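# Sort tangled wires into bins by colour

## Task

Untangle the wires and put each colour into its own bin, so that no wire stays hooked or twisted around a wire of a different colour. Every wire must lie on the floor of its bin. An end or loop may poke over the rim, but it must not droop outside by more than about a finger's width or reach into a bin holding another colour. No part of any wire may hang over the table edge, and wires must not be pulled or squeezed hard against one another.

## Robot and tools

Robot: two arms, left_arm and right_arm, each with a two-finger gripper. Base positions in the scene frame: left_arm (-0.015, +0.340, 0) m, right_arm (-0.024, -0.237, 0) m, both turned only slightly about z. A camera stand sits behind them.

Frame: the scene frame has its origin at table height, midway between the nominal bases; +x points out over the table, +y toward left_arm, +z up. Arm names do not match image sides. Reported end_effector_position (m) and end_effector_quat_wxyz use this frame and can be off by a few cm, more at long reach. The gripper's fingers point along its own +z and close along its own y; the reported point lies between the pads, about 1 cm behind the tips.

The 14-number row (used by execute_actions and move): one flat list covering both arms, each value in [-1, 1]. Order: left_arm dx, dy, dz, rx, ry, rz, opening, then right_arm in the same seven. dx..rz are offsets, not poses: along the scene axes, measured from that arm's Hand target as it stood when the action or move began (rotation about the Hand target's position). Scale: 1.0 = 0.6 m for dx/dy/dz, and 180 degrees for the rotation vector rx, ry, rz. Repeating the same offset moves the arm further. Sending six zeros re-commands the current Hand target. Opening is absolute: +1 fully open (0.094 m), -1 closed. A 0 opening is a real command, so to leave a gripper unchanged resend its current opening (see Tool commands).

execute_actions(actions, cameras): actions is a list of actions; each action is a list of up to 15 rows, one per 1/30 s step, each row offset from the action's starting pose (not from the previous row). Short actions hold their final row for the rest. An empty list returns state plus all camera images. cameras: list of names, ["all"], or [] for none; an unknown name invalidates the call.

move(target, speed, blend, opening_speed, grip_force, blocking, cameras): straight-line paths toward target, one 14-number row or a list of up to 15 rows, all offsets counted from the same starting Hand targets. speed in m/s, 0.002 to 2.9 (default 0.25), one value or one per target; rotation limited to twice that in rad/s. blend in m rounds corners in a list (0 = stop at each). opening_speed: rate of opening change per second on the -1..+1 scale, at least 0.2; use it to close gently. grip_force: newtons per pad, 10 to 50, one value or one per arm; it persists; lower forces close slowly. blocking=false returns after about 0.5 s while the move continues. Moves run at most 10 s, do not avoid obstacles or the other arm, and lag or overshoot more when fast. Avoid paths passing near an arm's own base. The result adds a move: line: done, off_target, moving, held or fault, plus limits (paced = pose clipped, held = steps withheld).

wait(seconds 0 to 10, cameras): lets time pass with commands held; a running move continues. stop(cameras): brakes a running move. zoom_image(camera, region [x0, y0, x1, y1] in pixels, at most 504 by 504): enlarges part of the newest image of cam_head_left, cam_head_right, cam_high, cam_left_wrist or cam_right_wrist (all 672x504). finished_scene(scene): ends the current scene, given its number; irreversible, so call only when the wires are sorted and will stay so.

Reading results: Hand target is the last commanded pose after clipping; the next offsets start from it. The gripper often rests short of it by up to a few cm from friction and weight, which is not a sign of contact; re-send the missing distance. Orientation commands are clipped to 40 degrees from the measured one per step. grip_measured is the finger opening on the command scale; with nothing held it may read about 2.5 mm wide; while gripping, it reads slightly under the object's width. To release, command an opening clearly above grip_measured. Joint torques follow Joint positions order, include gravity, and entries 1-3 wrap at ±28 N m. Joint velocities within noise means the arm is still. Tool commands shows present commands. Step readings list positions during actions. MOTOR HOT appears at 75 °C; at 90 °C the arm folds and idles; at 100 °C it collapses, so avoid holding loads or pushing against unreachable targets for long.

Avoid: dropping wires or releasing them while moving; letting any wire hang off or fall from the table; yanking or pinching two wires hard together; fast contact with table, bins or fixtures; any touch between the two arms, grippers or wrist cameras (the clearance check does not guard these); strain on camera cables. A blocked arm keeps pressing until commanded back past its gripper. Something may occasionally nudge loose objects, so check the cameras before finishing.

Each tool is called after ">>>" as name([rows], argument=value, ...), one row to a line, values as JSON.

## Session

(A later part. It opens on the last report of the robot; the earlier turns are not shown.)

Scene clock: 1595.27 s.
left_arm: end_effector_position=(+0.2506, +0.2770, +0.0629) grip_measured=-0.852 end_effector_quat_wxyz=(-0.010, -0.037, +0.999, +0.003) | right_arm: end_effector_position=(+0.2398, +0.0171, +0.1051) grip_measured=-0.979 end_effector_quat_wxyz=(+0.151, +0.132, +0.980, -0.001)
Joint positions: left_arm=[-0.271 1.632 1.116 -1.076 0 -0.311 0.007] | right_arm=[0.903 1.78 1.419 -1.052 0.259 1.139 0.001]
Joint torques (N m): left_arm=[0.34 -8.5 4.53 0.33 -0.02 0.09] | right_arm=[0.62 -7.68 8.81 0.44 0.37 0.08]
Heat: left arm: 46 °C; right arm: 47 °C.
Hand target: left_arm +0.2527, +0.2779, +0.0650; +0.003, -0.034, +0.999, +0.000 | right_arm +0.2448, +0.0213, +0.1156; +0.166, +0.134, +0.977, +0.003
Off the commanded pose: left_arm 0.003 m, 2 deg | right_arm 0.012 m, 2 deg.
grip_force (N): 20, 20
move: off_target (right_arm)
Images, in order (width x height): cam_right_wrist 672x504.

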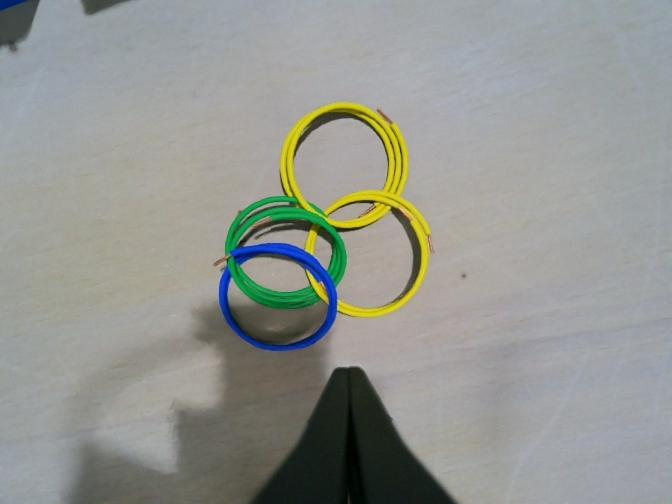

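>>> move([
  [0,0,0,0,0,-0.3,-0.5,-0.01,-0.25,0.06,0,0,0.085,-1],
  [0.007,-0.34,-0.02,0,0,-0.3,-0.5,-0.01,-0.25,0.06,0,0,0.085,-1],
], blend=0.02, cameras=["cam_left_wrist","cam_right_wrist"])

>>> zoom_image(camera="cam_left_wrist", region=[270, 140, 530, 400])

Scene clock: 1630.63 s.
left_arm: end_effector_position=(+0.2545, +0.0728, +0.0540) grip_measured=-0.503 end_effector_quat_wxyz=(+0.009, +0.429, +0.903, -0.004) | right_arm: end_effector_position=(+0.2452, -0.1254, +0.1526) grip_measured=-0.979 end_effector_quat_wxyz=(+0.168, +0.004, +0.985, +0.023)
Joint positions: left_arm=[-0.816 1.995 1.536 -1.092 0.002 0.106 0.023] | right_arm=[0.468 1.339 1.153 -1.06 0.107 0.449 0.001]
Joint torques (N m): left_arm=[0.65 -8.94 6.98 0.07 0.03 -0.11] | right_arm=[-0.4 -5.61 4.81 0.81 -0.07 -0.07]
Heat: left arm: 46 °C; right arm: 45 °C.
Hand target: left_arm +0.2568, +0.0738, +0.0529; +0.002, +0.423, +0.906, -0.001 | right_arm +0.2387, -0.1288, +0.1515; +0.164, +0.003, +0.986, +0.024
Off the commanded pose: left_arm 0.003 m, 1 deg | right_arm 0.007 m, 1 deg.
grip_force (N): 20, 20
move: done; blend cut to 0 m at target 1
Images, in order (width x height): cam_left_wrist 672x504, cam_right_wrist 672x504.

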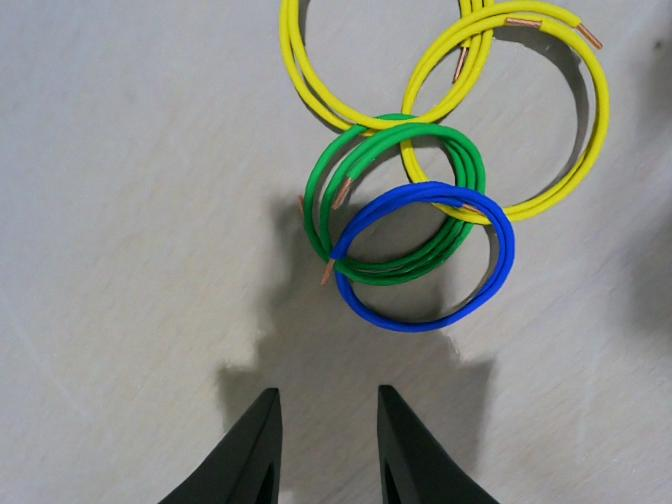

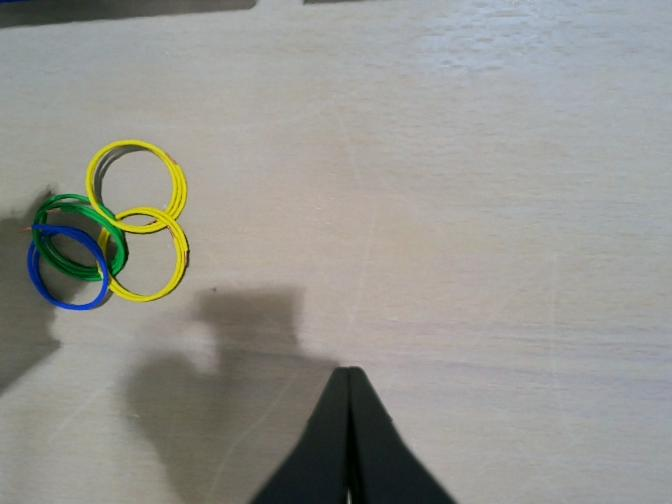

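Scaled by 1.938 from the camera's 672x504 image, which has a finer 960x720 frame.

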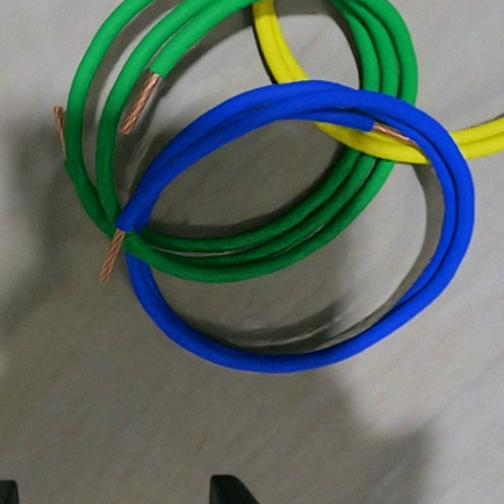

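>>> move([
  [-0.028,0.007,-0.03,0,0,0.211,-0.5,0,0,0,0,0,0,-1],
], cameras=["cam_left_wrist"])

Scene clock: 1643.57 s.
left_arm: end_effector_position=(+0.2400, +0.0808, +0.0318) grip_measured=-0.503 end_effector_quat_wxyz=(-0.008, +0.107, +0.994, +0.005) | right_arm: end_effector_position=(+0.2452, -0.1254, +0.1526) grip_measured=-0.979 end_effector_quat_wxyz=(+0.168, +0.004, +0.985, +0.023)
Joint positions: left_arm=[-0.829 1.995 1.445 -1.041 0.002 -0.581 0.023] | right_arm=[0.468 1.339 1.153 -1.06 0.107 0.449 0.001]
Joint torques (N m): left_arm=[-0.87 -11.59 4.25 0.37 -0.06 -0.16] | right_arm=[-0.4 -5.63 4.82 0.81 -0.07 -0.07]
Heat: left arm: 48 °C; right arm: 44 °C.
Hand target: left_arm +0.2401, +0.0780, +0.0349; +0.003, +0.105, +0.994, -0.001 | right_arm +0.2387, -0.1288, +0.1515; +0.164, +0.003, +0.986, +0.024
Off the commanded pose: left_arm 0.004 m, 1 deg | right_arm 0.007 m, 1 deg.
grip_force (N): 20, 20
move: done
Images, in order (width x height): cam_left_wrist 672x504.

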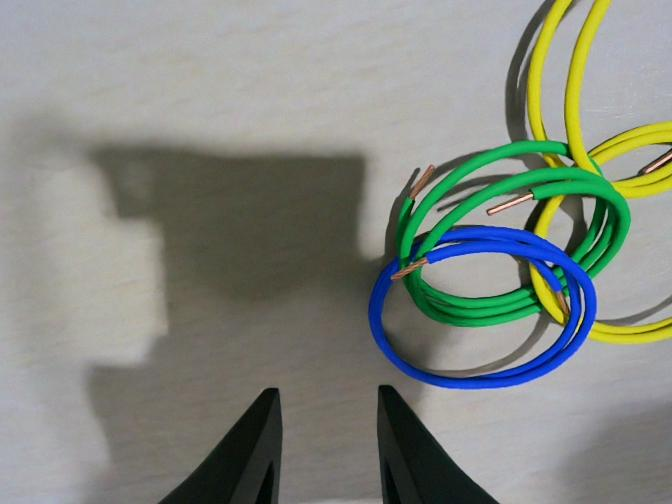

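>>> move([
  [0.013,-0.026,0.01,0,0,0,-0.5,0,0,0,0,0,0,-1],
  [0.013,-0.019,-0.06,0,0,0,-0.5,0,0,0,0,0,0,-1],
], speed=0.1, cameras=["cam_left_wrist"])

Scene clock: 1652.97 s.
left_arm: end_effector_position=(+0.2449, +0.0677, +0.0066) grip_measured=-0.503 end_effector_quat_wxyz=(-0.001, +0.107, +0.994, +0.000) | right_arm: end_effector_position=(+0.2452, -0.1254, +0.1526) grip_measured=-0.979 end_effector_quat_wxyz=(+0.168, +0.004, +0.985, +0.023)
Joint positions: left_arm=[-0.844 2.057 1.431 -0.947 0.002 -0.595 0.023] | right_arm=[0.468 1.339 1.153 -1.06 0.107 0.449 0.001]
Joint torques (N m): left_arm=[0.17 -9.16 4.55 0.49 0.02 -0.06] | right_arm=[-0.4 -5.61 4.82 0.81 -0.08 -0.07]
Heat: left arm: 50 °C; right arm: 43 °C.
Hand target: left_arm +0.2479, +0.0666, -0.0011; +0.003, +0.105, +0.994, -0.001 | right_arm +0.2387, -0.1288, +0.1515; +0.164, +0.003, +0.986, +0.024
Off the commanded pose: left_arm 0.008 m, 1 deg | right_arm 0.007 m, 1 deg.
grip_force (N): 20, 20
move: done
Images, in order (width x height): cam_left_wrist 672x504.

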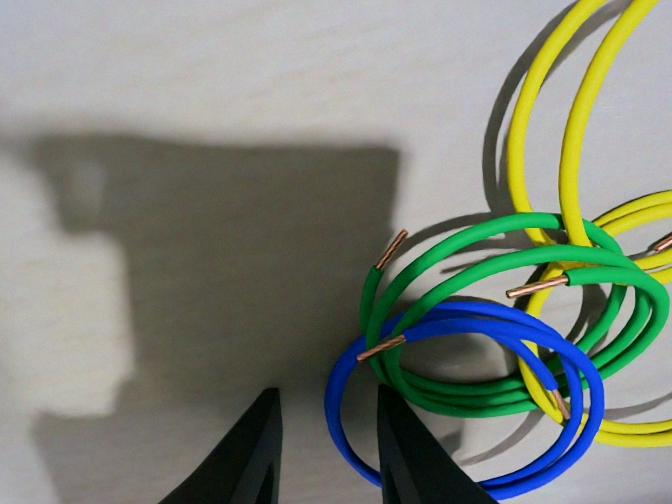

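>>> move([
  [-0.014,0,0.0,0,0,0,-0.5,0,0,0,0,0,0,-1],
  [-0.014,0,0.0,0,0,0,-0.95,0,0,0,0,0,0,-1],
  [-0.0338,0.0057,0.01,0,0,0.161,-0.95,0,0,0,0,0,0,-1],
  [-0.054,0,0.01,0,0,0.322,-0.95,0,0,0,0,0,0,-1],
  [-0.0658,-0.0108,0.01,0,0,0.483,-0.95,0,0,0,0,0,0,-1],
], speed=0.15, opening_speed=0.4, blend=[0,0,0.006,0.006,0], cameras=["cam_left_wrist","cam_right_wrist"])

>>> zoom_image(camera="cam_right_wrist", region=[0, 150, 160, 340])

Scene clock: 1676.23 s.
left_arm: end_effector_position=(+0.2130, +0.0583, +0.0062) grip_measured=-0.936 end_effector_quat_wxyz=(-0.008, -0.570, +0.822, -0.002) | right_arm: end_effector_position=(+0.2452, -0.1254, +0.1526) grip_measured=-0.979 end_effector_quat_wxyz=(+0.168, +0.004, +0.985, +0.023)
Joint positions: left_arm=[-0.919 2.004 1.35 -0.913 0.017 -2.097 0.003] | right_arm=[0.468 1.339 1.153 -1.06 0.107 0.449 0.001]
Joint torques (N m): left_arm=[0.06 -10.54 3.97 0.21 0.15 -0.13] | right_arm=[-0.42 -5.61 4.81 0.81 -0.08 -0.07]
Heat: left arm: 51 °C; right arm: 43 °C.
Hand target: left_arm +0.2085, +0.0602, +0.0050; +0.002, -0.608, +0.794, +0.002 | right_arm +0.2387, -0.1288, +0.1515; +0.164, +0.003, +0.986, +0.024
Off the commanded pose: left_arm 0.005 m, 6 deg | right_arm 0.007 m, 1 deg.
joint sent to its limit (left arm) — joint 6 (wrist roll), lower limit. The joint targets are off in orientation, not in position.
grip_force (N): 20, 20
move: off_target (left_arm)
Images, in order (width x height): cam_left_wrist 672x504, cam_right_wrist 672x504.

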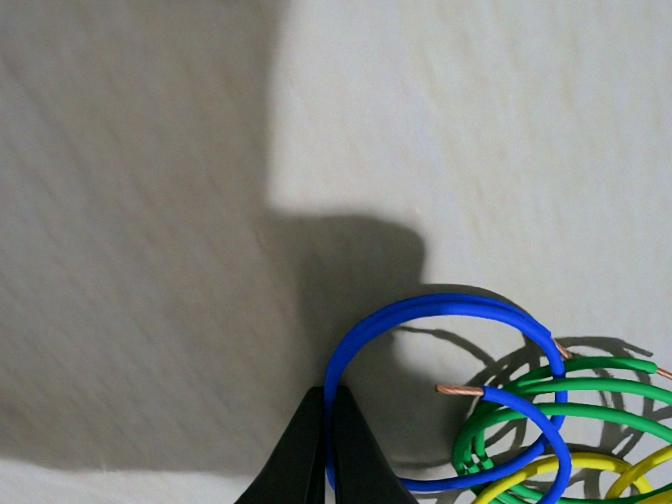

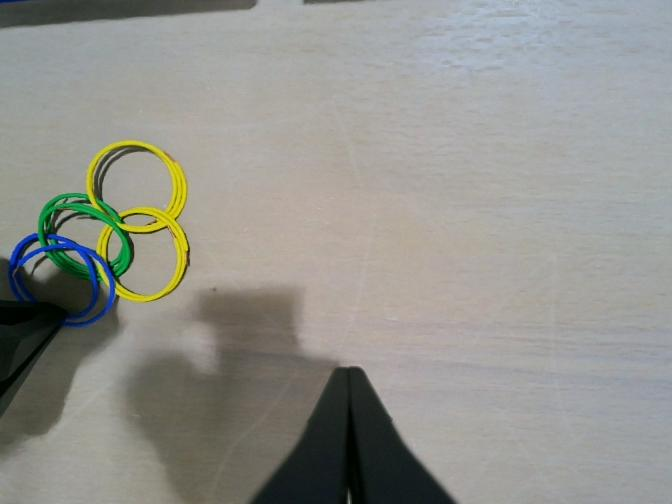

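Scaled by 2.653 from the camera's 672x504 image, which has a finer 960x720 frame.

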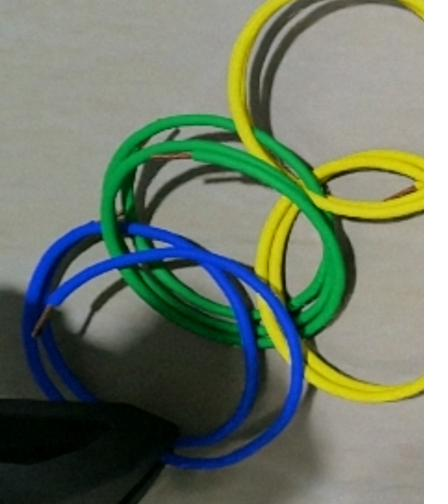

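>>> move([
  [0.008,0,0.0,0,0,0,-0.5,0,0,0,0,0,0,-1],
  [0.02,0,0.09,0,0,0,-0.5,0,0,0,0,0,0,-1],
  [0.05,0.05,0.09,0,0,-0.55,-0.5,0,0,0,0,0,0,-1],
], opening_speed=0.8, blend=[0,0.01,0], cameras=["cam_left_wrist","cam_right_wrist"])

>>> zoom_image(camera="cam_left_wrist", region=[320, 140, 600, 420])

Scene clock: 1697.20 s.
left_arm: end_effector_position=(+0.2384, +0.0840, +0.0532) grip_measured=-0.503 end_effector_quat_wxyz=(-0.002, +0.208, +0.978, -0.003) | right_arm: end_effector_position=(+0.2452, -0.1254, +0.1526) grip_measured=-0.979 end_effector_quat_wxyz=(+0.168, +0.004, +0.985, +0.023)
Joint positions: left_arm=[-0.823 1.942 1.458 -1.087 0.008 -0.37 0.023] | right_arm=[0.468 1.339 1.153 -1.06 0.107 0.449 0.001]
Joint torques (N m): left_arm=[0.8 -12.05 4.57 0.11 -0.06 0.09] | right_arm=[-0.4 -5.61 4.81 0.81 -0.08 -0.07]
Motor temperatures (°C): left_arm=[33 54 46 32 31 33 35] | right_arm=[31 40 43 36 34 32 34]
Heat: left arm: 54 °C; right arm: 43 °C.
Hand target: left_arm +0.2384, +0.0901, +0.0590; +0.003, +0.209, +0.978, -0.001 | right_arm +0.2387, -0.1288, +0.1515; +0.164, +0.003, +0.986, +0.024
Off the commanded pose: left_arm 0.008 m, 1 deg | right_arm 0.007 m, 1 deg.
grip_force (N): 20, 20
move: done
Images, in order (width x height): cam_left_wrist 672x504, cam_right_wrist 672x504.

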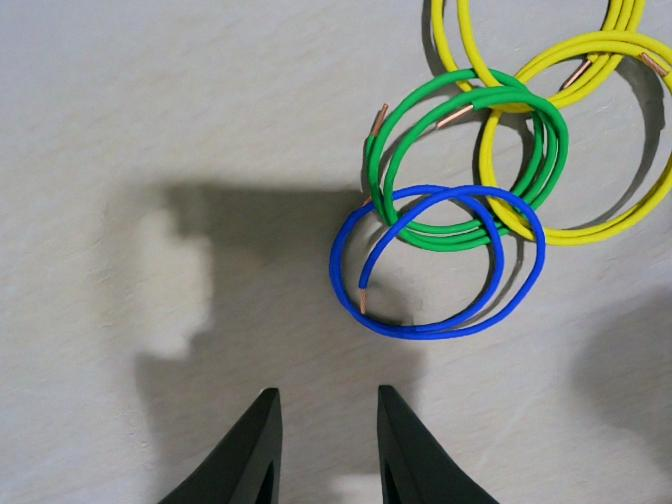

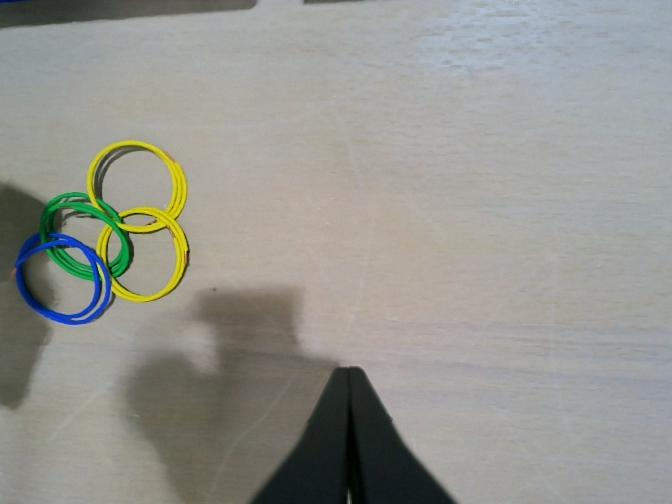

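Scaled by 1.800 from the camera's 672x504 image, which has a finer 960x720 frame.

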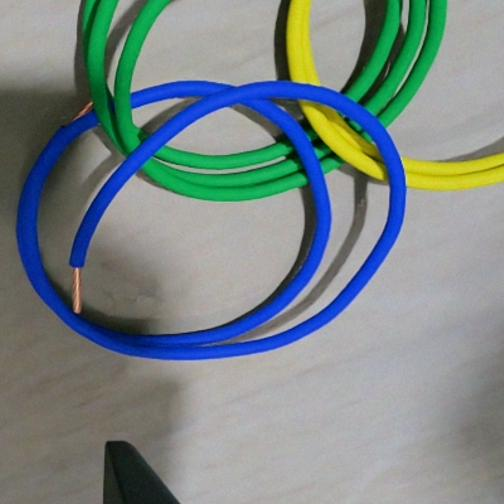

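>>> move([
  [0.0,-0.028,-0.04,0,0,0,-0.4,0,0,0,0,0,0,-1],
  [0.0,-0.022,-0.1,0,0,0,-0.4,0,0,0,0,0,0,-1],
], speed=0.12, cameras=["cam_left_wrist"])

Scene clock: 1710.07 s.
left_arm: end_effector_position=(+0.2371, +0.0752, +0.0070) grip_measured=-0.403 end_effector_quat_wxyz=(+0.003, +0.211, +0.977, -0.006) | right_arm: end_effector_position=(+0.2452, -0.1254, +0.1526) grip_measured=-0.979 end_effector_quat_wxyz=(+0.168, +0.004, +0.985, +0.023)
Joint positions: left_arm=[-0.843 2.007 1.358 -0.91 0.007 -0.383 0.028] | right_arm=[0.468 1.339 1.153 -1.06 0.107 0.449 0.001]
Joint torques (N m): left_arm=[0.16 -8.59 4.15 0.39 -0.03 -0.03] | right_arm=[-0.43 -5.63 4.82 0.81 -0.08 -0.07]
Motor temperatures (°C): left_arm=[33 55 46 32 31 33 34] | right_arm=[31 40 43 36 34 32 34]
Heat: left arm: 55 °C; right arm: 43 °C.
Hand target: left_arm +0.2384, +0.0769, -0.0010; +0.003, +0.209, +0.978, -0.001 | right_arm +0.2387, -0.1288, +0.1515; +0.164, +0.003, +0.986, +0.024
Off the commanded pose: left_arm 0.008 m, 1 deg | right_arm 0.007 m, 1 deg.
grip_force (N): 20, 20
move: done
Images, in order (width x height): cam_left_wrist 672x504.

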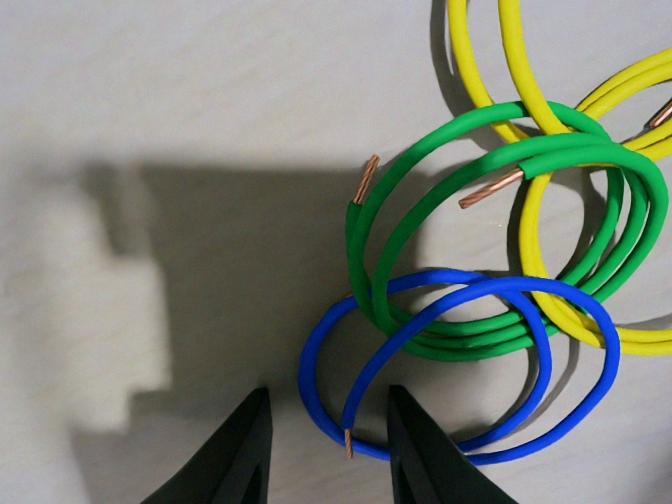

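>>> move([
  [0,0,0.0,0,0,0,-0.96,0,0,0,0,0,0,-1],
  [-0.026,0.0087,0.01,0,0,0.178,-0.96,0,0,0,0,0,0,-1],
  [-0.05,0.003,0.01,0,0,0.356,-0.96,0,0,0,0,0,0,-1],
  [-0.0643,-0.0113,0.01,0,0,0.528,-0.96,0,0,0,0,0,0,-1],
], speed=0.15, opening_speed=0.5, blend=[0,0.006,0.006,0])

>>> move([
  [0.006,0,0.0,0,0,0,-0.4,0,0,0,0,0,0,-1],
  [0.02,0,0.09,0,0,0,-0.4,0,0,0,0,0,0,-1],
  [0.05,0.05,0.09,0,0,-0.53,-0.4,0,0,0,0,0,0,-1],
], opening_speed=0.8, blend=[0,0.01,0], cameras=["cam_left_wrist","cam_right_wrist"])

>>> zoom_image(camera="cam_left_wrist", region=[320, 140, 600, 420])

Scene clock: 1735.53 s.
left_arm: end_effector_position=(+0.2170, +0.0747, +0.0065) grip_measured=-0.935 end_effector_quat_wxyz=(+0.024, -0.572, +0.820, -0.007) | right_arm: end_effector_position=(+0.2452, -0.1254, +0.1526) grip_measured=-0.979 end_effector_quat_wxyz=(+0.168, +0.004, +0.985, +0.023)
Joint positions: left_arm=[-0.913 1.957 1.282 -0.878 -0.046 -2.097 0.003] | right_arm=[0.468 1.339 1.153 -1.06 0.107 0.449 0.001]
Joint torques (N m): left_arm=[-1.54 -10.25 4.15 0.11 0.43 -0.11] | right_arm=[-0.4 -5.63 4.82 0.81 -0.07 -0.07]
Motor temperatures (°C): left_arm=[33 50 45 32 32 33 35] | right_arm=[31 39 42 36 34 32 34]
Heat: left arm: 50 °C; right arm: 42 °C.
Hand target: left_arm +0.1999, +0.0702, +0.0050; +0.002, -0.580, +0.815, +0.001 | right_arm +0.2387, -0.1288, +0.1515; +0.164, +0.003, +0.986, +0.024
Off the commanded pose: left_arm 0.018 m, 3 deg | right_arm 0.007 m, 1 deg.
joint sent to its limit (left arm) — joint 6 (wrist roll), lower limit. The joint targets still meet the commanded pose.
grip_force (N): 20, 20
move: off_target (left_arm)

Scene clock: 1740.87 s.
left_arm: end_effector_position=(+0.2309, +0.0941, +0.0538) grip_measured=-0.403 end_effector_quat_wxyz=(+0.000, +0.211, +0.978, -0.002) | right_arm: end_effector_position=(+0.2452, -0.1254, +0.1526) grip_measured=-0.979 end_effector_quat_wxyz=(+0.168, +0.004, +0.985, +0.023)
Joint positions: left_arm=[-0.82 1.893 1.393 -1.068 0.004 -0.361 0.028] | right_arm=[0.468 1.339 1.153 -1.06 0.107 0.449 0.001]
Joint torques (N m): left_arm=[0.61 -11.47 4.46 0.09 0.01 0.08] | right_arm=[-0.4 -5.61 4.82 0.81 -0.08 -0.07]
Heat: left arm: 51 °C; right arm: 42 °C.
Hand target: left_arm +0.2299, +0.1002, +0.0590; +0.003, +0.212, +0.977, -0.001 | right_arm +0.2387, -0.1288, +0.1515; +0.164, +0.003, +0.986, +0.024
Off the commanded pose: left_arm 0.008 m, 0 deg | right_arm 0.007 m, 1 deg.
grip_force (N): 20, 20
move: done
Images, in order (width x height): cam_left_wrist 672x504, cam_right_wrist 672x504.

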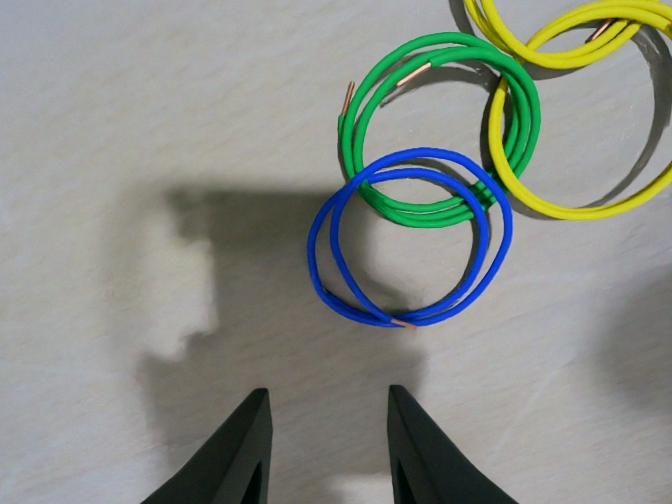

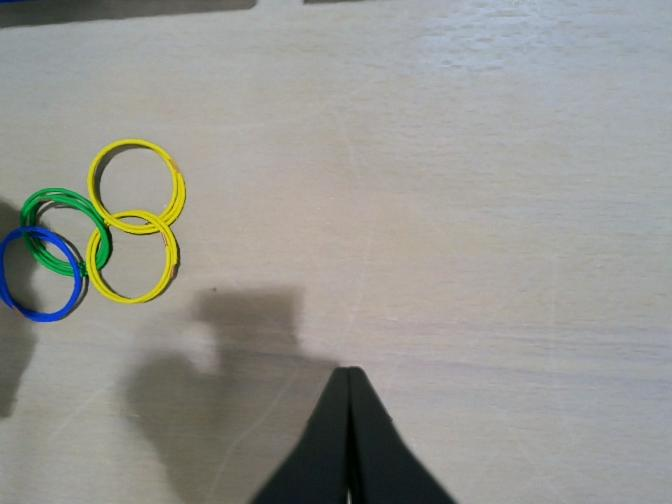

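Scaled by 1.800 from the camera's 672x504 image, which has a finer 960x720 frame.

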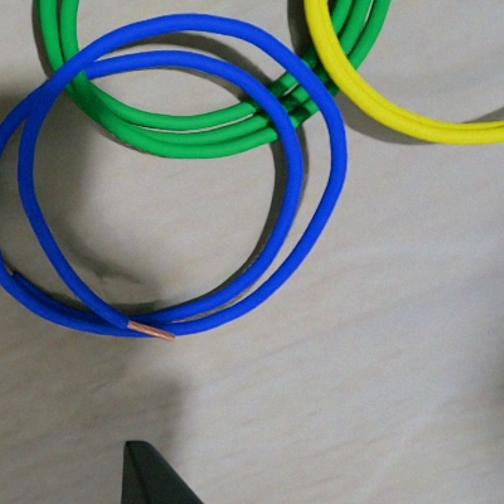

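>>> move([
  [0.0185,-0.02,-0.04,0,0,0,-0.4,0,0,0,0,0,0,-1],
  [0.0185,-0.013,-0.1,0,0,0,-0.4,0,0,0,0,0,0,-1],
], speed=0.12, cameras=["cam_left_wrist"])

Scene clock: 1756.63 s.
left_arm: end_effector_position=(+0.2356, +0.0923, +0.0080) grip_measured=-0.403 end_effector_quat_wxyz=(-0.004, +0.211, +0.977, -0.002) | right_arm: end_effector_position=(+0.2452, -0.1254, +0.1526) grip_measured=-0.979 end_effector_quat_wxyz=(+0.168, +0.004, +0.985, +0.023)
Joint positions: left_arm=[-0.813 1.973 1.313 -0.914 0.007 -0.353 0.028] | right_arm=[0.468 1.339 1.153 -1.06 0.107 0.449 0.001]
Joint torques (N m): left_arm=[0.59 -8.29 4.29 0.55 -0.08 0.06] | right_arm=[-0.42 -5.61 4.81 0.81 -0.07 -0.07]
Motor temperatures (°C): left_arm=[33 55 46 32 31 33 34] | right_arm=[31 39 42 36 34 32 34]
Heat: left arm: 55 °C; right arm: 42 °C.
Hand target: left_arm +0.2409, +0.0925, -0.0011; +0.002, +0.212, +0.977, -0.001 | right_arm +0.2387, -0.1288, +0.1515; +0.164, +0.003, +0.986, +0.024
Off the commanded pose: left_arm 0.010 m, 1 deg | right_arm 0.007 m, 1 deg.
grip_force (N): 20, 20
move: done
Images, in order (width x height): cam_left_wrist 672x504.

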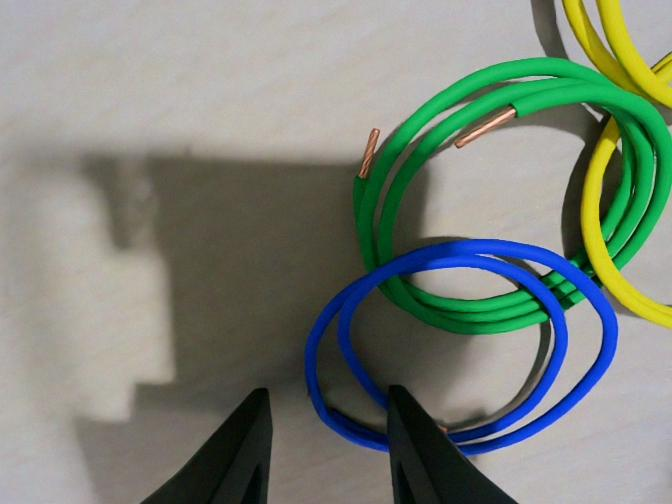

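>>> move([
  [0,0,0.02,0,0,0,-0.4,0,0,0,0,0,0,-1],
  [0.016,-0.007,0.018,0,0,0,-0.4,0,0,0,0,0,0,-1],
  [0.016,-0.007,-0.001,0,0,0,-0.4,0,0,0,0,0,0,-1],
], speed=0.12, cameras=["cam_left_wrist"])

Scene clock: 1771.27 s.
left_arm: end_effector_position=(+0.2466, +0.0868, +0.0066) grip_measured=-0.403 end_effector_quat_wxyz=(+0.001, +0.211, +0.978, -0.005) | right_arm: end_effector_position=(+0.2452, -0.1254, +0.1526) grip_measured=-0.979 end_effector_quat_wxyz=(+0.168, +0.004, +0.985, +0.023)
Joint positions: left_arm=[-0.802 2.006 1.354 -0.912 0.007 -0.344 0.028] | right_arm=[0.468 1.339 1.153 -1.06 0.107 0.449 0.001]
Joint torques (N m): left_arm=[0.47 -8.38 4.81 0.43 -0.05 0.04] | right_arm=[-0.42 -5.61 4.81 0.81 -0.08 -0.07]
Heat: left arm: 51 °C; right arm: 42 °C.
Hand target: left_arm +0.2506, +0.0882, -0.0016; +0.003, +0.212, +0.977, -0.001 | right_arm +0.2387, -0.1288, +0.1515; +0.164, +0.003, +0.986, +0.024
Off the commanded pose: left_arm 0.009 m, 1 deg | right_arm 0.007 m, 1 deg.
grip_force (N): 20, 20
move: done
Images, in order (width x height): cam_left_wrist 672x504.

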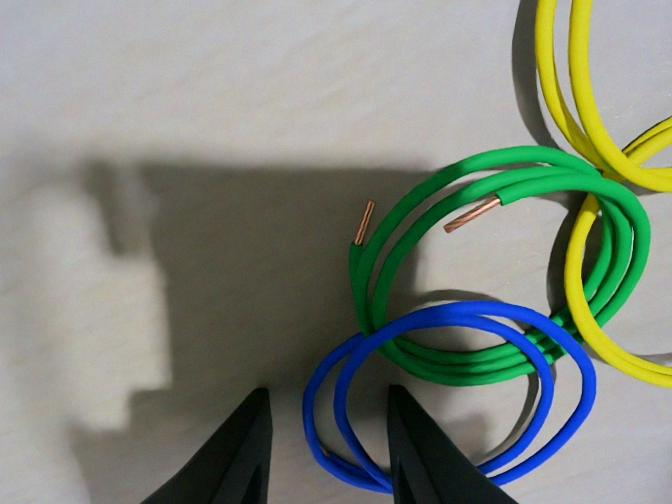

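Good. Stroke again.

>>> move([
  [0,0,0.0,0,0,0,-0.96,0,0,0,0,0,0,-1],
  [-0.026,0.0087,0.01,0,0,0.178,-0.96,0,0,0,0,0,0,-1],
  [-0.05,0.003,0.01,0,0,0.356,-0.96,0,0,0,0,0,0,-1],
  [-0.0643,-0.0113,0.01,0,0,0.528,-0.96,0,0,0,0,0,0,-1],
], speed=0.15, opening_speed=0.5, blend=[0,0.006,0.006,0])

>>> move([
  [0.006,0,0.0,0,0,0,-0.4,0,0,0,0,0,0,-1],
  [0.02,0,0.09,0,0,0,-0.4,0,0,0,0,0,0,-1],
  [0.05,0.05,0.09,0,0,-0.53,-0.4,0,0,0,0,0,0,-1],
], opening_speed=0.8, blend=[0,0.01,0], cameras=["cam_left_wrist"])

>>> zoom_image(camera="cam_left_wrist", region=[280, 140, 560, 420])

Scene clock: 1800.00 s.
left_arm: end_effector_position=(+0.2179, +0.0802, +0.0061) grip_measured=-0.935 end_effector_quat_wxyz=(+0.003, -0.576, +0.818, -0.003) | right_arm: end_effector_position=(+0.2452, -0.1254, +0.1526) grip_measured=-0.979 end_effector_quat_wxyz=(+0.168, +0.004, +0.985, +0.023)
Joint positions: left_arm=[-0.879 1.955 1.278 -0.887 -0.004 -2.072 0.003] | right_arm=[0.468 1.339 1.153 -1.06 0.107 0.449 0.001]
Joint torques (N m): left_arm=[-0.85 -9.99 4.15 0.24 0.05 -0.18] | right_arm=[-0.43 -5.61 4.82 0.81 -0.07 -0.07]
Motor temperatures (°C): left_arm=[33 50 46 32 31 33 35] | right_arm=[31 39 42 36 34 32 34]
Heat: left arm: 50 °C; right arm: 42 °C.
Hand target: left_arm +0.2119, +0.0814, +0.0044; +0.003, -0.577, +0.817, +0.002 | right_arm +0.2387, -0.1288, +0.1515; +0.164, +0.003, +0.986, +0.024
Off the commanded pose: left_arm 0.006 m, 1 deg | right_arm 0.007 m, 1 deg.
grip_force (N): 20, 20
move: done

Scene clock: 1805.30 s.
left_arm: end_effector_position=(+0.2440, +0.1058, +0.0531) grip_measured=-0.403 end_effector_quat_wxyz=(+0.002, +0.214, +0.977, -0.001) | right_arm: end_effector_position=(+0.2452, -0.1254, +0.1526) grip_measured=-0.979 end_effector_quat_wxyz=(+0.168, +0.004, +0.985, +0.023)
Joint positions: left_arm=[-0.772 1.898 1.397 -1.066 0 -0.307 0.028] | right_arm=[0.468 1.339 1.153 -1.06 0.107 0.449 0.001]
Joint torques (N m): left_arm=[0.68 -11.32 4.46 0.11 0.04 0.1] | right_arm=[-0.42 -5.61 4.82 0.81 -0.08 -0.07]
Heat: left arm: 51 °C; right arm: 42 °C.
Hand target: left_arm +0.2420, +0.1114, +0.0584; +0.003, +0.215, +0.977, -0.001 | right_arm +0.2387, -0.1288, +0.1515; +0.164, +0.003, +0.986, +0.024
Off the commanded pose: left_arm 0.008 m, 0 deg | right_arm 0.007 m, 1 deg.
grip_force (N): 20, 20
move: done
Images, in order (width x height): cam_left_wrist 672x504.

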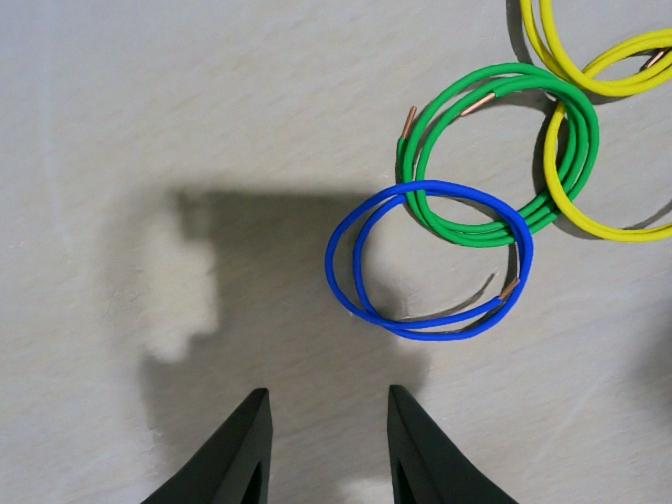

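Scaled by 1.800 from the camera's 672x504 image, which has a finer 960x720 frame.

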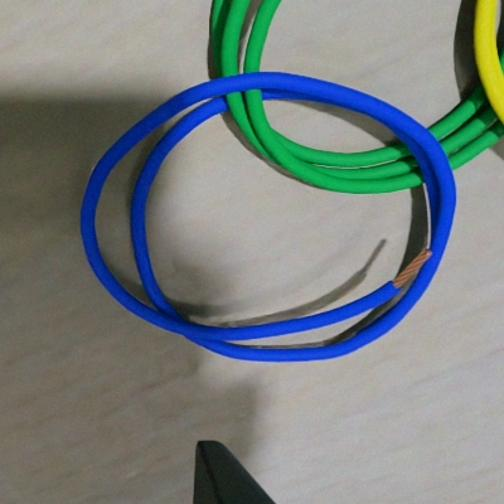

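>>> zoom_image(camera="cam_left_wrist", region=[320, 240, 440, 360])

>>> zoom_image(camera="cam_left_wrist", region=[350, 150, 470, 260])

>>> zoom_image(camera="cam_left_wrist", region=[440, 190, 560, 350])

Scaled by 4.200 from the camera's 672x504 image, which has a finer 960x720 frame.

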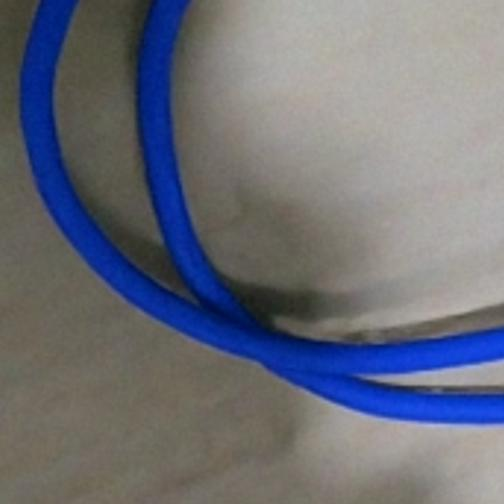

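Scaled by 4.200 from the camera's 672x504 image, which has a finer 960x720 frame.

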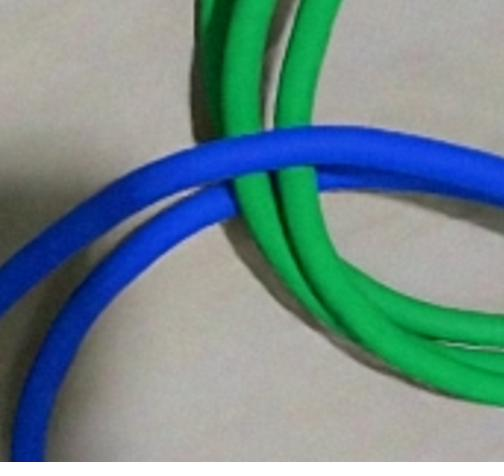

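Scaled by 3.150 from the camera's 672x504 image, which has a finer 960x720 frame.

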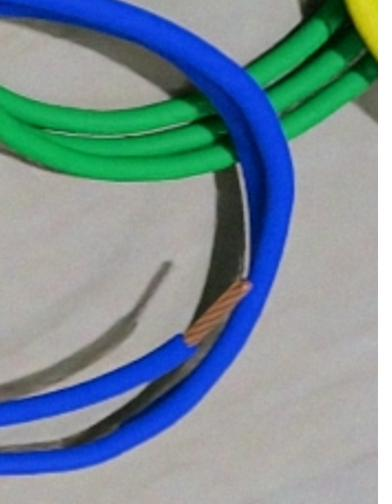

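>>> move([
  [0.02,-0.026,-0.04,0,0,0,-0.4,0,0,0,0,0,0,-1],
  [0.02,-0.02,-0.099,0,0,0,-0.4,0,0,0,0,0,0,-1],
], speed=0.12, cameras=["cam_left_wrist"])

Scene clock: 1854.20 s.
left_arm: end_effector_position=(+0.2498, +0.1005, +0.0064) grip_measured=-0.403 end_effector_quat_wxyz=(-0.002, +0.214, +0.977, +0.001) | right_arm: end_effector_position=(+0.2452, -0.1254, +0.1526) grip_measured=-0.979 end_effector_quat_wxyz=(+0.168, +0.004, +0.985, +0.023)
Joint positions: left_arm=[-0.772 1.993 1.334 -0.917 0 -0.306 0.028] | right_arm=[0.468 1.339 1.153 -1.06 0.107 0.449 0.001]
Joint torques (N m): left_arm=[0.64 -8.65 4.42 0.55 0.01 0.07] | right_arm=[-0.42 -5.61 4.82 0.81 -0.07 -0.07]
Motor temperatures (°C): left_arm=[33 57 45 32 31 33 34] | right_arm=[31 39 42 36 34 32 34]
Heat: left arm: 57 °C; right arm: 42 °C.
Hand target: left_arm +0.2540, +0.0994, -0.0010; +0.003, +0.215, +0.977, -0.001 | right_arm +0.2387, -0.1288, +0.1515; +0.164, +0.003, +0.986, +0.024
Off the commanded pose: left_arm 0.009 m, 1 deg | right_arm 0.007 m, 1 deg.
grip_force (N): 20, 20
move: done
Images, in order (width x height): cam_left_wrist 672x504.

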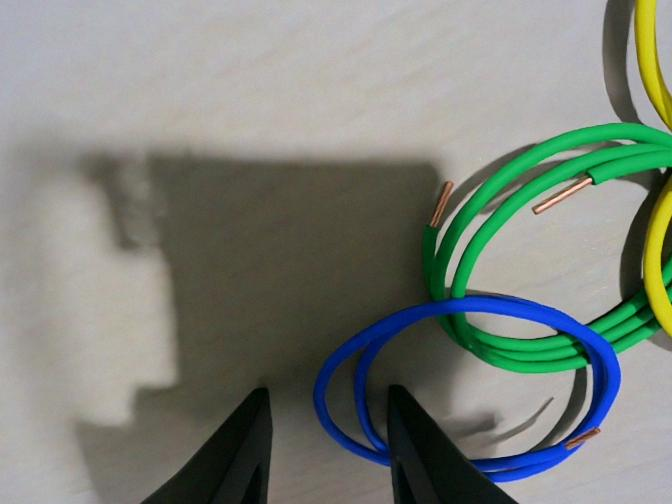

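>>> move([
  [0,0,0.0,0,0,0,-0.96,0,0,0,0,0,0,-1],
  [-0.02,0.02,0.008,0,0,0.15,-0.96,0,0,0,0,0,0,-1],
  [-0.03,0.05,0.008,0,0,0.25,-0.96,0,0,0,0,0,0,-1],
], speed=0.06, opening_speed=0.5, blend=[0,0.006,0], cameras=["cam_left_wrist","cam_head_right","cam_right_wrist"])

>>> zoom_image(camera="cam_left_wrist", region=[280, 240, 544, 504])

Scene clock: 1875.77 s.
left_arm: end_effector_position=(+0.2391, +0.1200, +0.0060) grip_measured=-0.937 end_effector_quat_wxyz=(+0.005, -0.165, +0.986, -0.010) | right_arm: end_effector_position=(+0.2452, -0.1254, +0.1526) grip_measured=-0.979 end_effector_quat_wxyz=(+0.168, +0.004, +0.985, +0.023)
Joint positions: left_arm=[-0.747 1.899 1.198 -0.849 0.006 -1.044 0.003] | right_arm=[0.468 1.339 1.153 -1.06 0.107 0.449 0.001]
Joint torques (N m): left_arm=[0.65 -9.55 3.49 0.18 -0.04 -0.13] | right_arm=[-0.42 -5.63 4.82 0.81 -0.07 -0.07]
Heat: left arm: 54 °C; right arm: 42 °C.
Hand target: left_arm +0.2360, +0.1294, +0.0038; +0.003, -0.175, +0.985, +0.000 | right_arm +0.2387, -0.1288, +0.1515; +0.164, +0.003, +0.986, +0.024
Off the commanded pose: left_arm 0.010 m, 2 deg | right_arm 0.007 m, 1 deg.
grip_force (N): 20, 20
move: done
Images, in order (width x height): cam_head_right 672x504, cam_left_wrist 672x504, cam_right_wrist 672x504.

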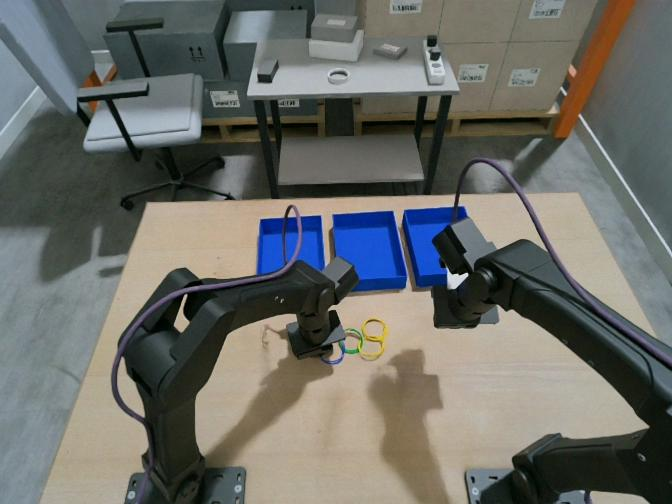

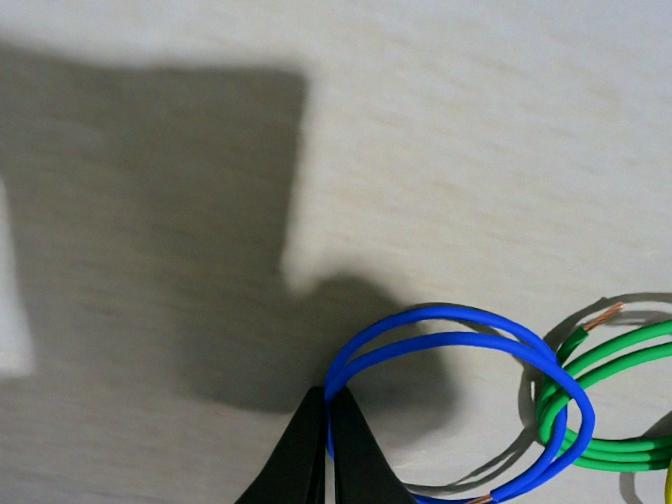

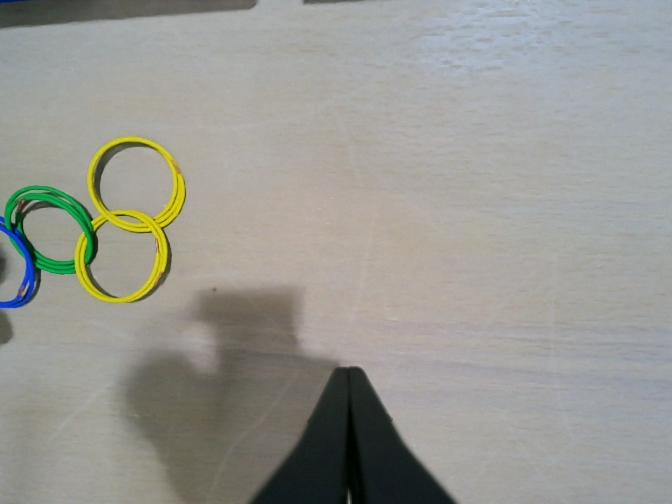

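Scaled by 1.909 from the camera's 672x504 image, which has a finer 960x720 frame.

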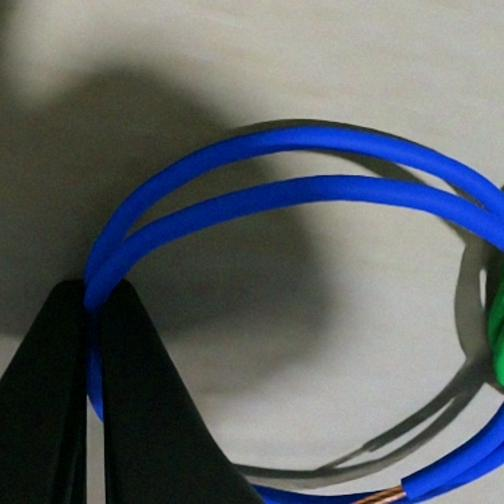

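>>> move([
  [-0.021,-0.012,0.003,0,0,0.16,-0.96,0,0,0,0,0,0,-1],
  [-0.0325,-0.034,0.003,0,0,0.32,-0.96,0,0,0,0,0,0,-1],
], speed=0.1, blend=[0.006,0])

>>> move([
  [0.006,0,0.0,0,0,0,-0.4,0,0,0,0,0,0,-1],
  [0.02,0,0.09,0,0,0,-0.4,0,0,0,0,0,0,-1],
  [0.05,0.05,0.09,0,0,-0.53,-0.4,0,0,0,0,0,0,-1],
], opening_speed=0.8, blend=[0,0.01,0], cameras=["cam_left_wrist"])

>>> zoom_image(camera="cam_left_wrist", region=[280, 140, 560, 420])

Scene clock: 1897.17 s.
left_arm: end_effector_position=(+0.2214, +0.1080, +0.0061) grip_measured=-0.937 end_effector_quat_wxyz=(-0.001, -0.613, +0.790, -0.009) | right_arm: end_effector_position=(+0.2452, -0.1254, +0.1526) grip_measured=-0.979 end_effector_quat_wxyz=(+0.168, +0.004, +0.985, +0.023)
Joint positions: left_arm=[-0.811 1.886 1.181 -0.849 0.004 -2.095 0.003] | right_arm=[0.468 1.339 1.153 -1.06 0.107 0.449 0.001]
Joint torques (N m): left_arm=[-0.51 -8.58 5.22 0.03 0.11 -0.17] | right_arm=[-0.42 -5.63 4.82 0.81 -0.07 -0.07]
Heat: left arm: 54 °C; right arm: 42 °C.
Hand target: left_arm +0.2164, +0.1091, +0.0055; +0.002, -0.627, +0.779, +0.002 | right_arm +0.2387, -0.1288, +0.1515; +0.164, +0.003, +0.986, +0.024
Off the commanded pose: left_arm 0.005 m, 3 deg | right_arm 0.007 m, 1 deg.
joint sent to its limit (left arm) — joint 6 (wrist roll), lower limit. The joint targets still meet the commanded pose.
grip_force (N): 20, 20
move: off_target (left_arm)

Scene clock: 1902.50 s.
left_arm: end_effector_position=(+0.2486, +0.1320, +0.0551) grip_measured=-0.403 end_effector_quat_wxyz=(+0.002, +0.152, +0.988, -0.005) | right_arm: end_effector_position=(+0.2452, -0.1254, +0.1526) grip_measured=-0.979 end_effector_quat_wxyz=(+0.168, +0.004, +0.985, +0.023)
Joint positions: left_arm=[-0.701 1.843 1.333 -1.052 0.007 -0.361 0.028] | right_arm=[0.468 1.339 1.153 -1.06 0.107 0.449 0.001]
Joint torques (N m): left_arm=[0.57 -10.86 4.46 0.08 -0.05 0.08] | right_arm=[-0.4 -5.61 4.82 0.81 -0.07 -0.07]
Heat: left arm: 54 °C; right arm: 42 °C.
Hand target: left_arm +0.2464, +0.1390, +0.0596; +0.003, +0.154, +0.988, -0.001 | right_arm +0.2387, -0.1288, +0.1515; +0.164, +0.003, +0.986, +0.024
Off the commanded pose: left_arm 0.009 m, 1 deg | right_arm 0.007 m, 1 deg.
grip_force (N): 20, 20
move: done
Images, in order (width x height): cam_left_wrist 672x504.

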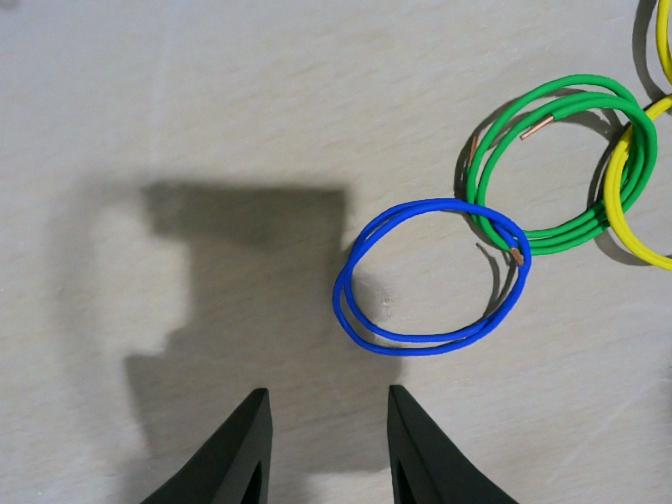

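Scaled by 1.800 from the camera's 672x504 image, which has a finer 960x720 frame.

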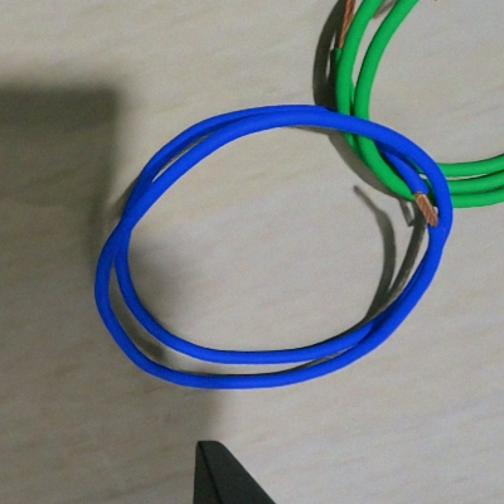

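>>> move([
  [0.0135,-0.027,-0.04,0,0,0,-0.4,0,0,0,0,0,0,-1],
  [0.0135,-0.021,-0.101,0,0,0,-0.4,0,0,0,0,0,0,-1],
], speed=0.12, cameras=["cam_left_wrist"])

Scene clock: 1931.13 s.
left_arm: end_effector_position=(+0.2491, +0.1281, +0.0062) grip_measured=-0.403 end_effector_quat_wxyz=(-0.006, +0.155, +0.988, +0.000) | right_arm: end_effector_position=(+0.2452, -0.1254, +0.1526) grip_measured=-0.979 end_effector_quat_wxyz=(+0.168, +0.004, +0.985, +0.023)
Joint positions: left_arm=[-0.71 1.935 1.25 -0.897 0.006 -0.364 0.028] | right_arm=[0.468 1.339 1.153 -1.06 0.107 0.449 0.001]
Joint torques (N m): left_arm=[0.21 -7.97 4.56 0.61 -0.09 -0.01] | right_arm=[-0.4 -5.61 4.82 0.81 -0.07 -0.07]
Motor temperatures (°C): left_arm=[33 56 46 32 31 33 34] | right_arm=[31 38 42 36 34 32 34]
Heat: left arm: 56 °C; right arm: 42 °C.
Hand target: left_arm +0.2545, +0.1264, -0.0010; +0.003, +0.154, +0.988, +0.000 | right_arm +0.2387, -0.1288, +0.1515; +0.164, +0.003, +0.986, +0.024
Off the commanded pose: left_arm 0.009 m, 1 deg | right_arm 0.007 m, 1 deg.
grip_force (N): 20, 20
move: done
Images, in order (width x height): cam_left_wrist 672x504.

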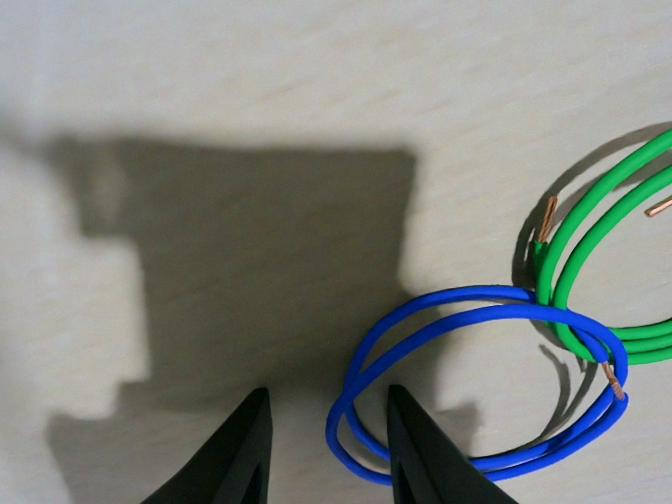

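>>> move([
  [0,0,0.0,0,0,0,-0.96,0,0,0,0,0,0,-1],
  [-0.026,0.0107,0.008,0,0,0.178,-0.96,0,0,0,0,0,0,-1],
  [-0.05,0.018,0.008,0,0,0.33,-0.96,0,0,0,0,0,0,-1],
  [-0.05,0.07,0.008,0,0,0.33,-0.96,0,0,0,0,0,0,-1],
], speed=0.1, opening_speed=0.5, blend=[0,0.006,0.006,0], cameras=["cam_left_wrist","cam_right_wrist","cam_high"])

>>> zoom_image(camera="cam_left_wrist", region=[300, 240, 560, 504])

Scene clock: 1951.70 s.
left_arm: end_effector_position=(+0.2267, +0.1602, +0.0059) grip_measured=-0.935 end_effector_quat_wxyz=(-0.002, -0.357, +0.934, -0.009) | right_arm: end_effector_position=(+0.2452, -0.1254, +0.1526) grip_measured=-0.979 end_effector_quat_wxyz=(+0.168, +0.004, +0.985, +0.023)
Joint positions: left_arm=[-0.669 1.787 1.051 -0.822 0.013 -1.364 0.003] | right_arm=[0.468 1.339 1.153 -1.06 0.107 0.449 0.001]
Joint torques (N m): left_arm=[0.61 -8.62 3.6 0.21 -0.14 0.02] | right_arm=[-0.4 -5.63 4.82 0.81 -0.07 -0.07]
Motor temperatures (°C): left_arm=[33 51 45 32 31 33 35] | right_arm=[31 38 41 36 34 32 34]
Heat: left arm: 51 °C; right arm: 41 °C.
Hand target: left_arm +0.2245, +0.1685, +0.0038; +0.003, -0.356, +0.934, +0.001 | right_arm +0.2387, -0.1288, +0.1515; +0.164, +0.003, +0.986, +0.024
Off the commanded pose: left_arm 0.009 m, 1 deg | right_arm 0.007 m, 1 deg.
grip_force (N): 20, 20
move: done
Images, in order (width x height): cam_high 672x504, cam_left_wrist 672x504, cam_right_wrist 672x504.

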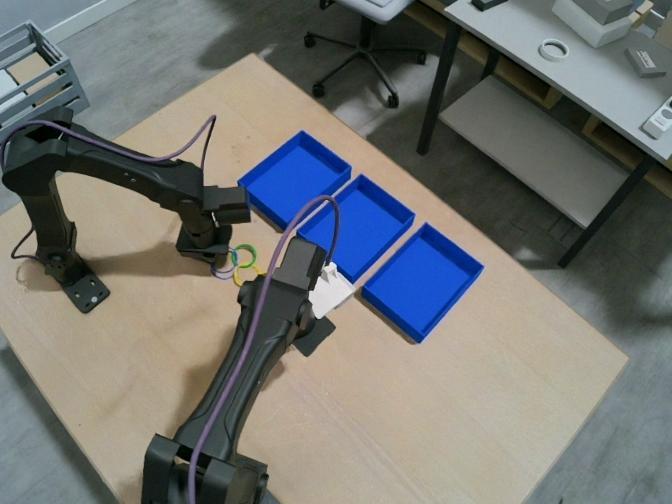

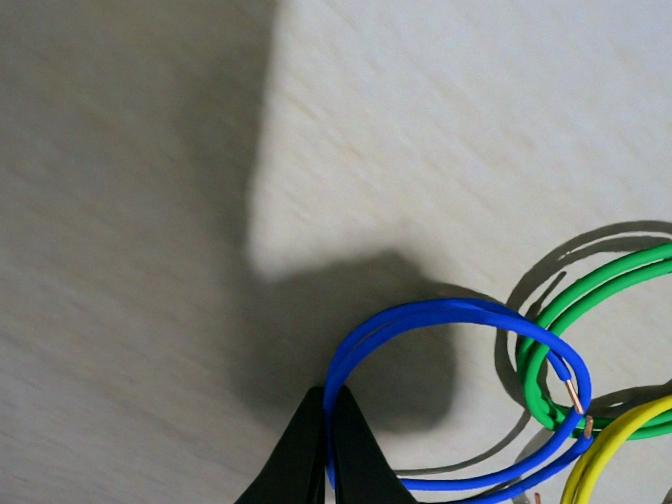

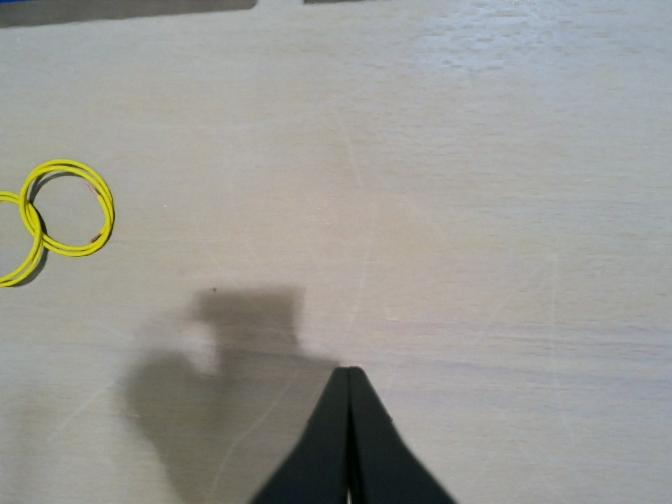

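Scaled by 1.909 from the camera's 672x504 image, which has a finer 960x720 frame.

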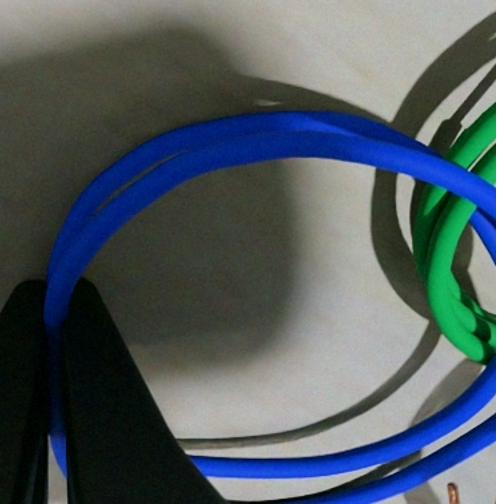

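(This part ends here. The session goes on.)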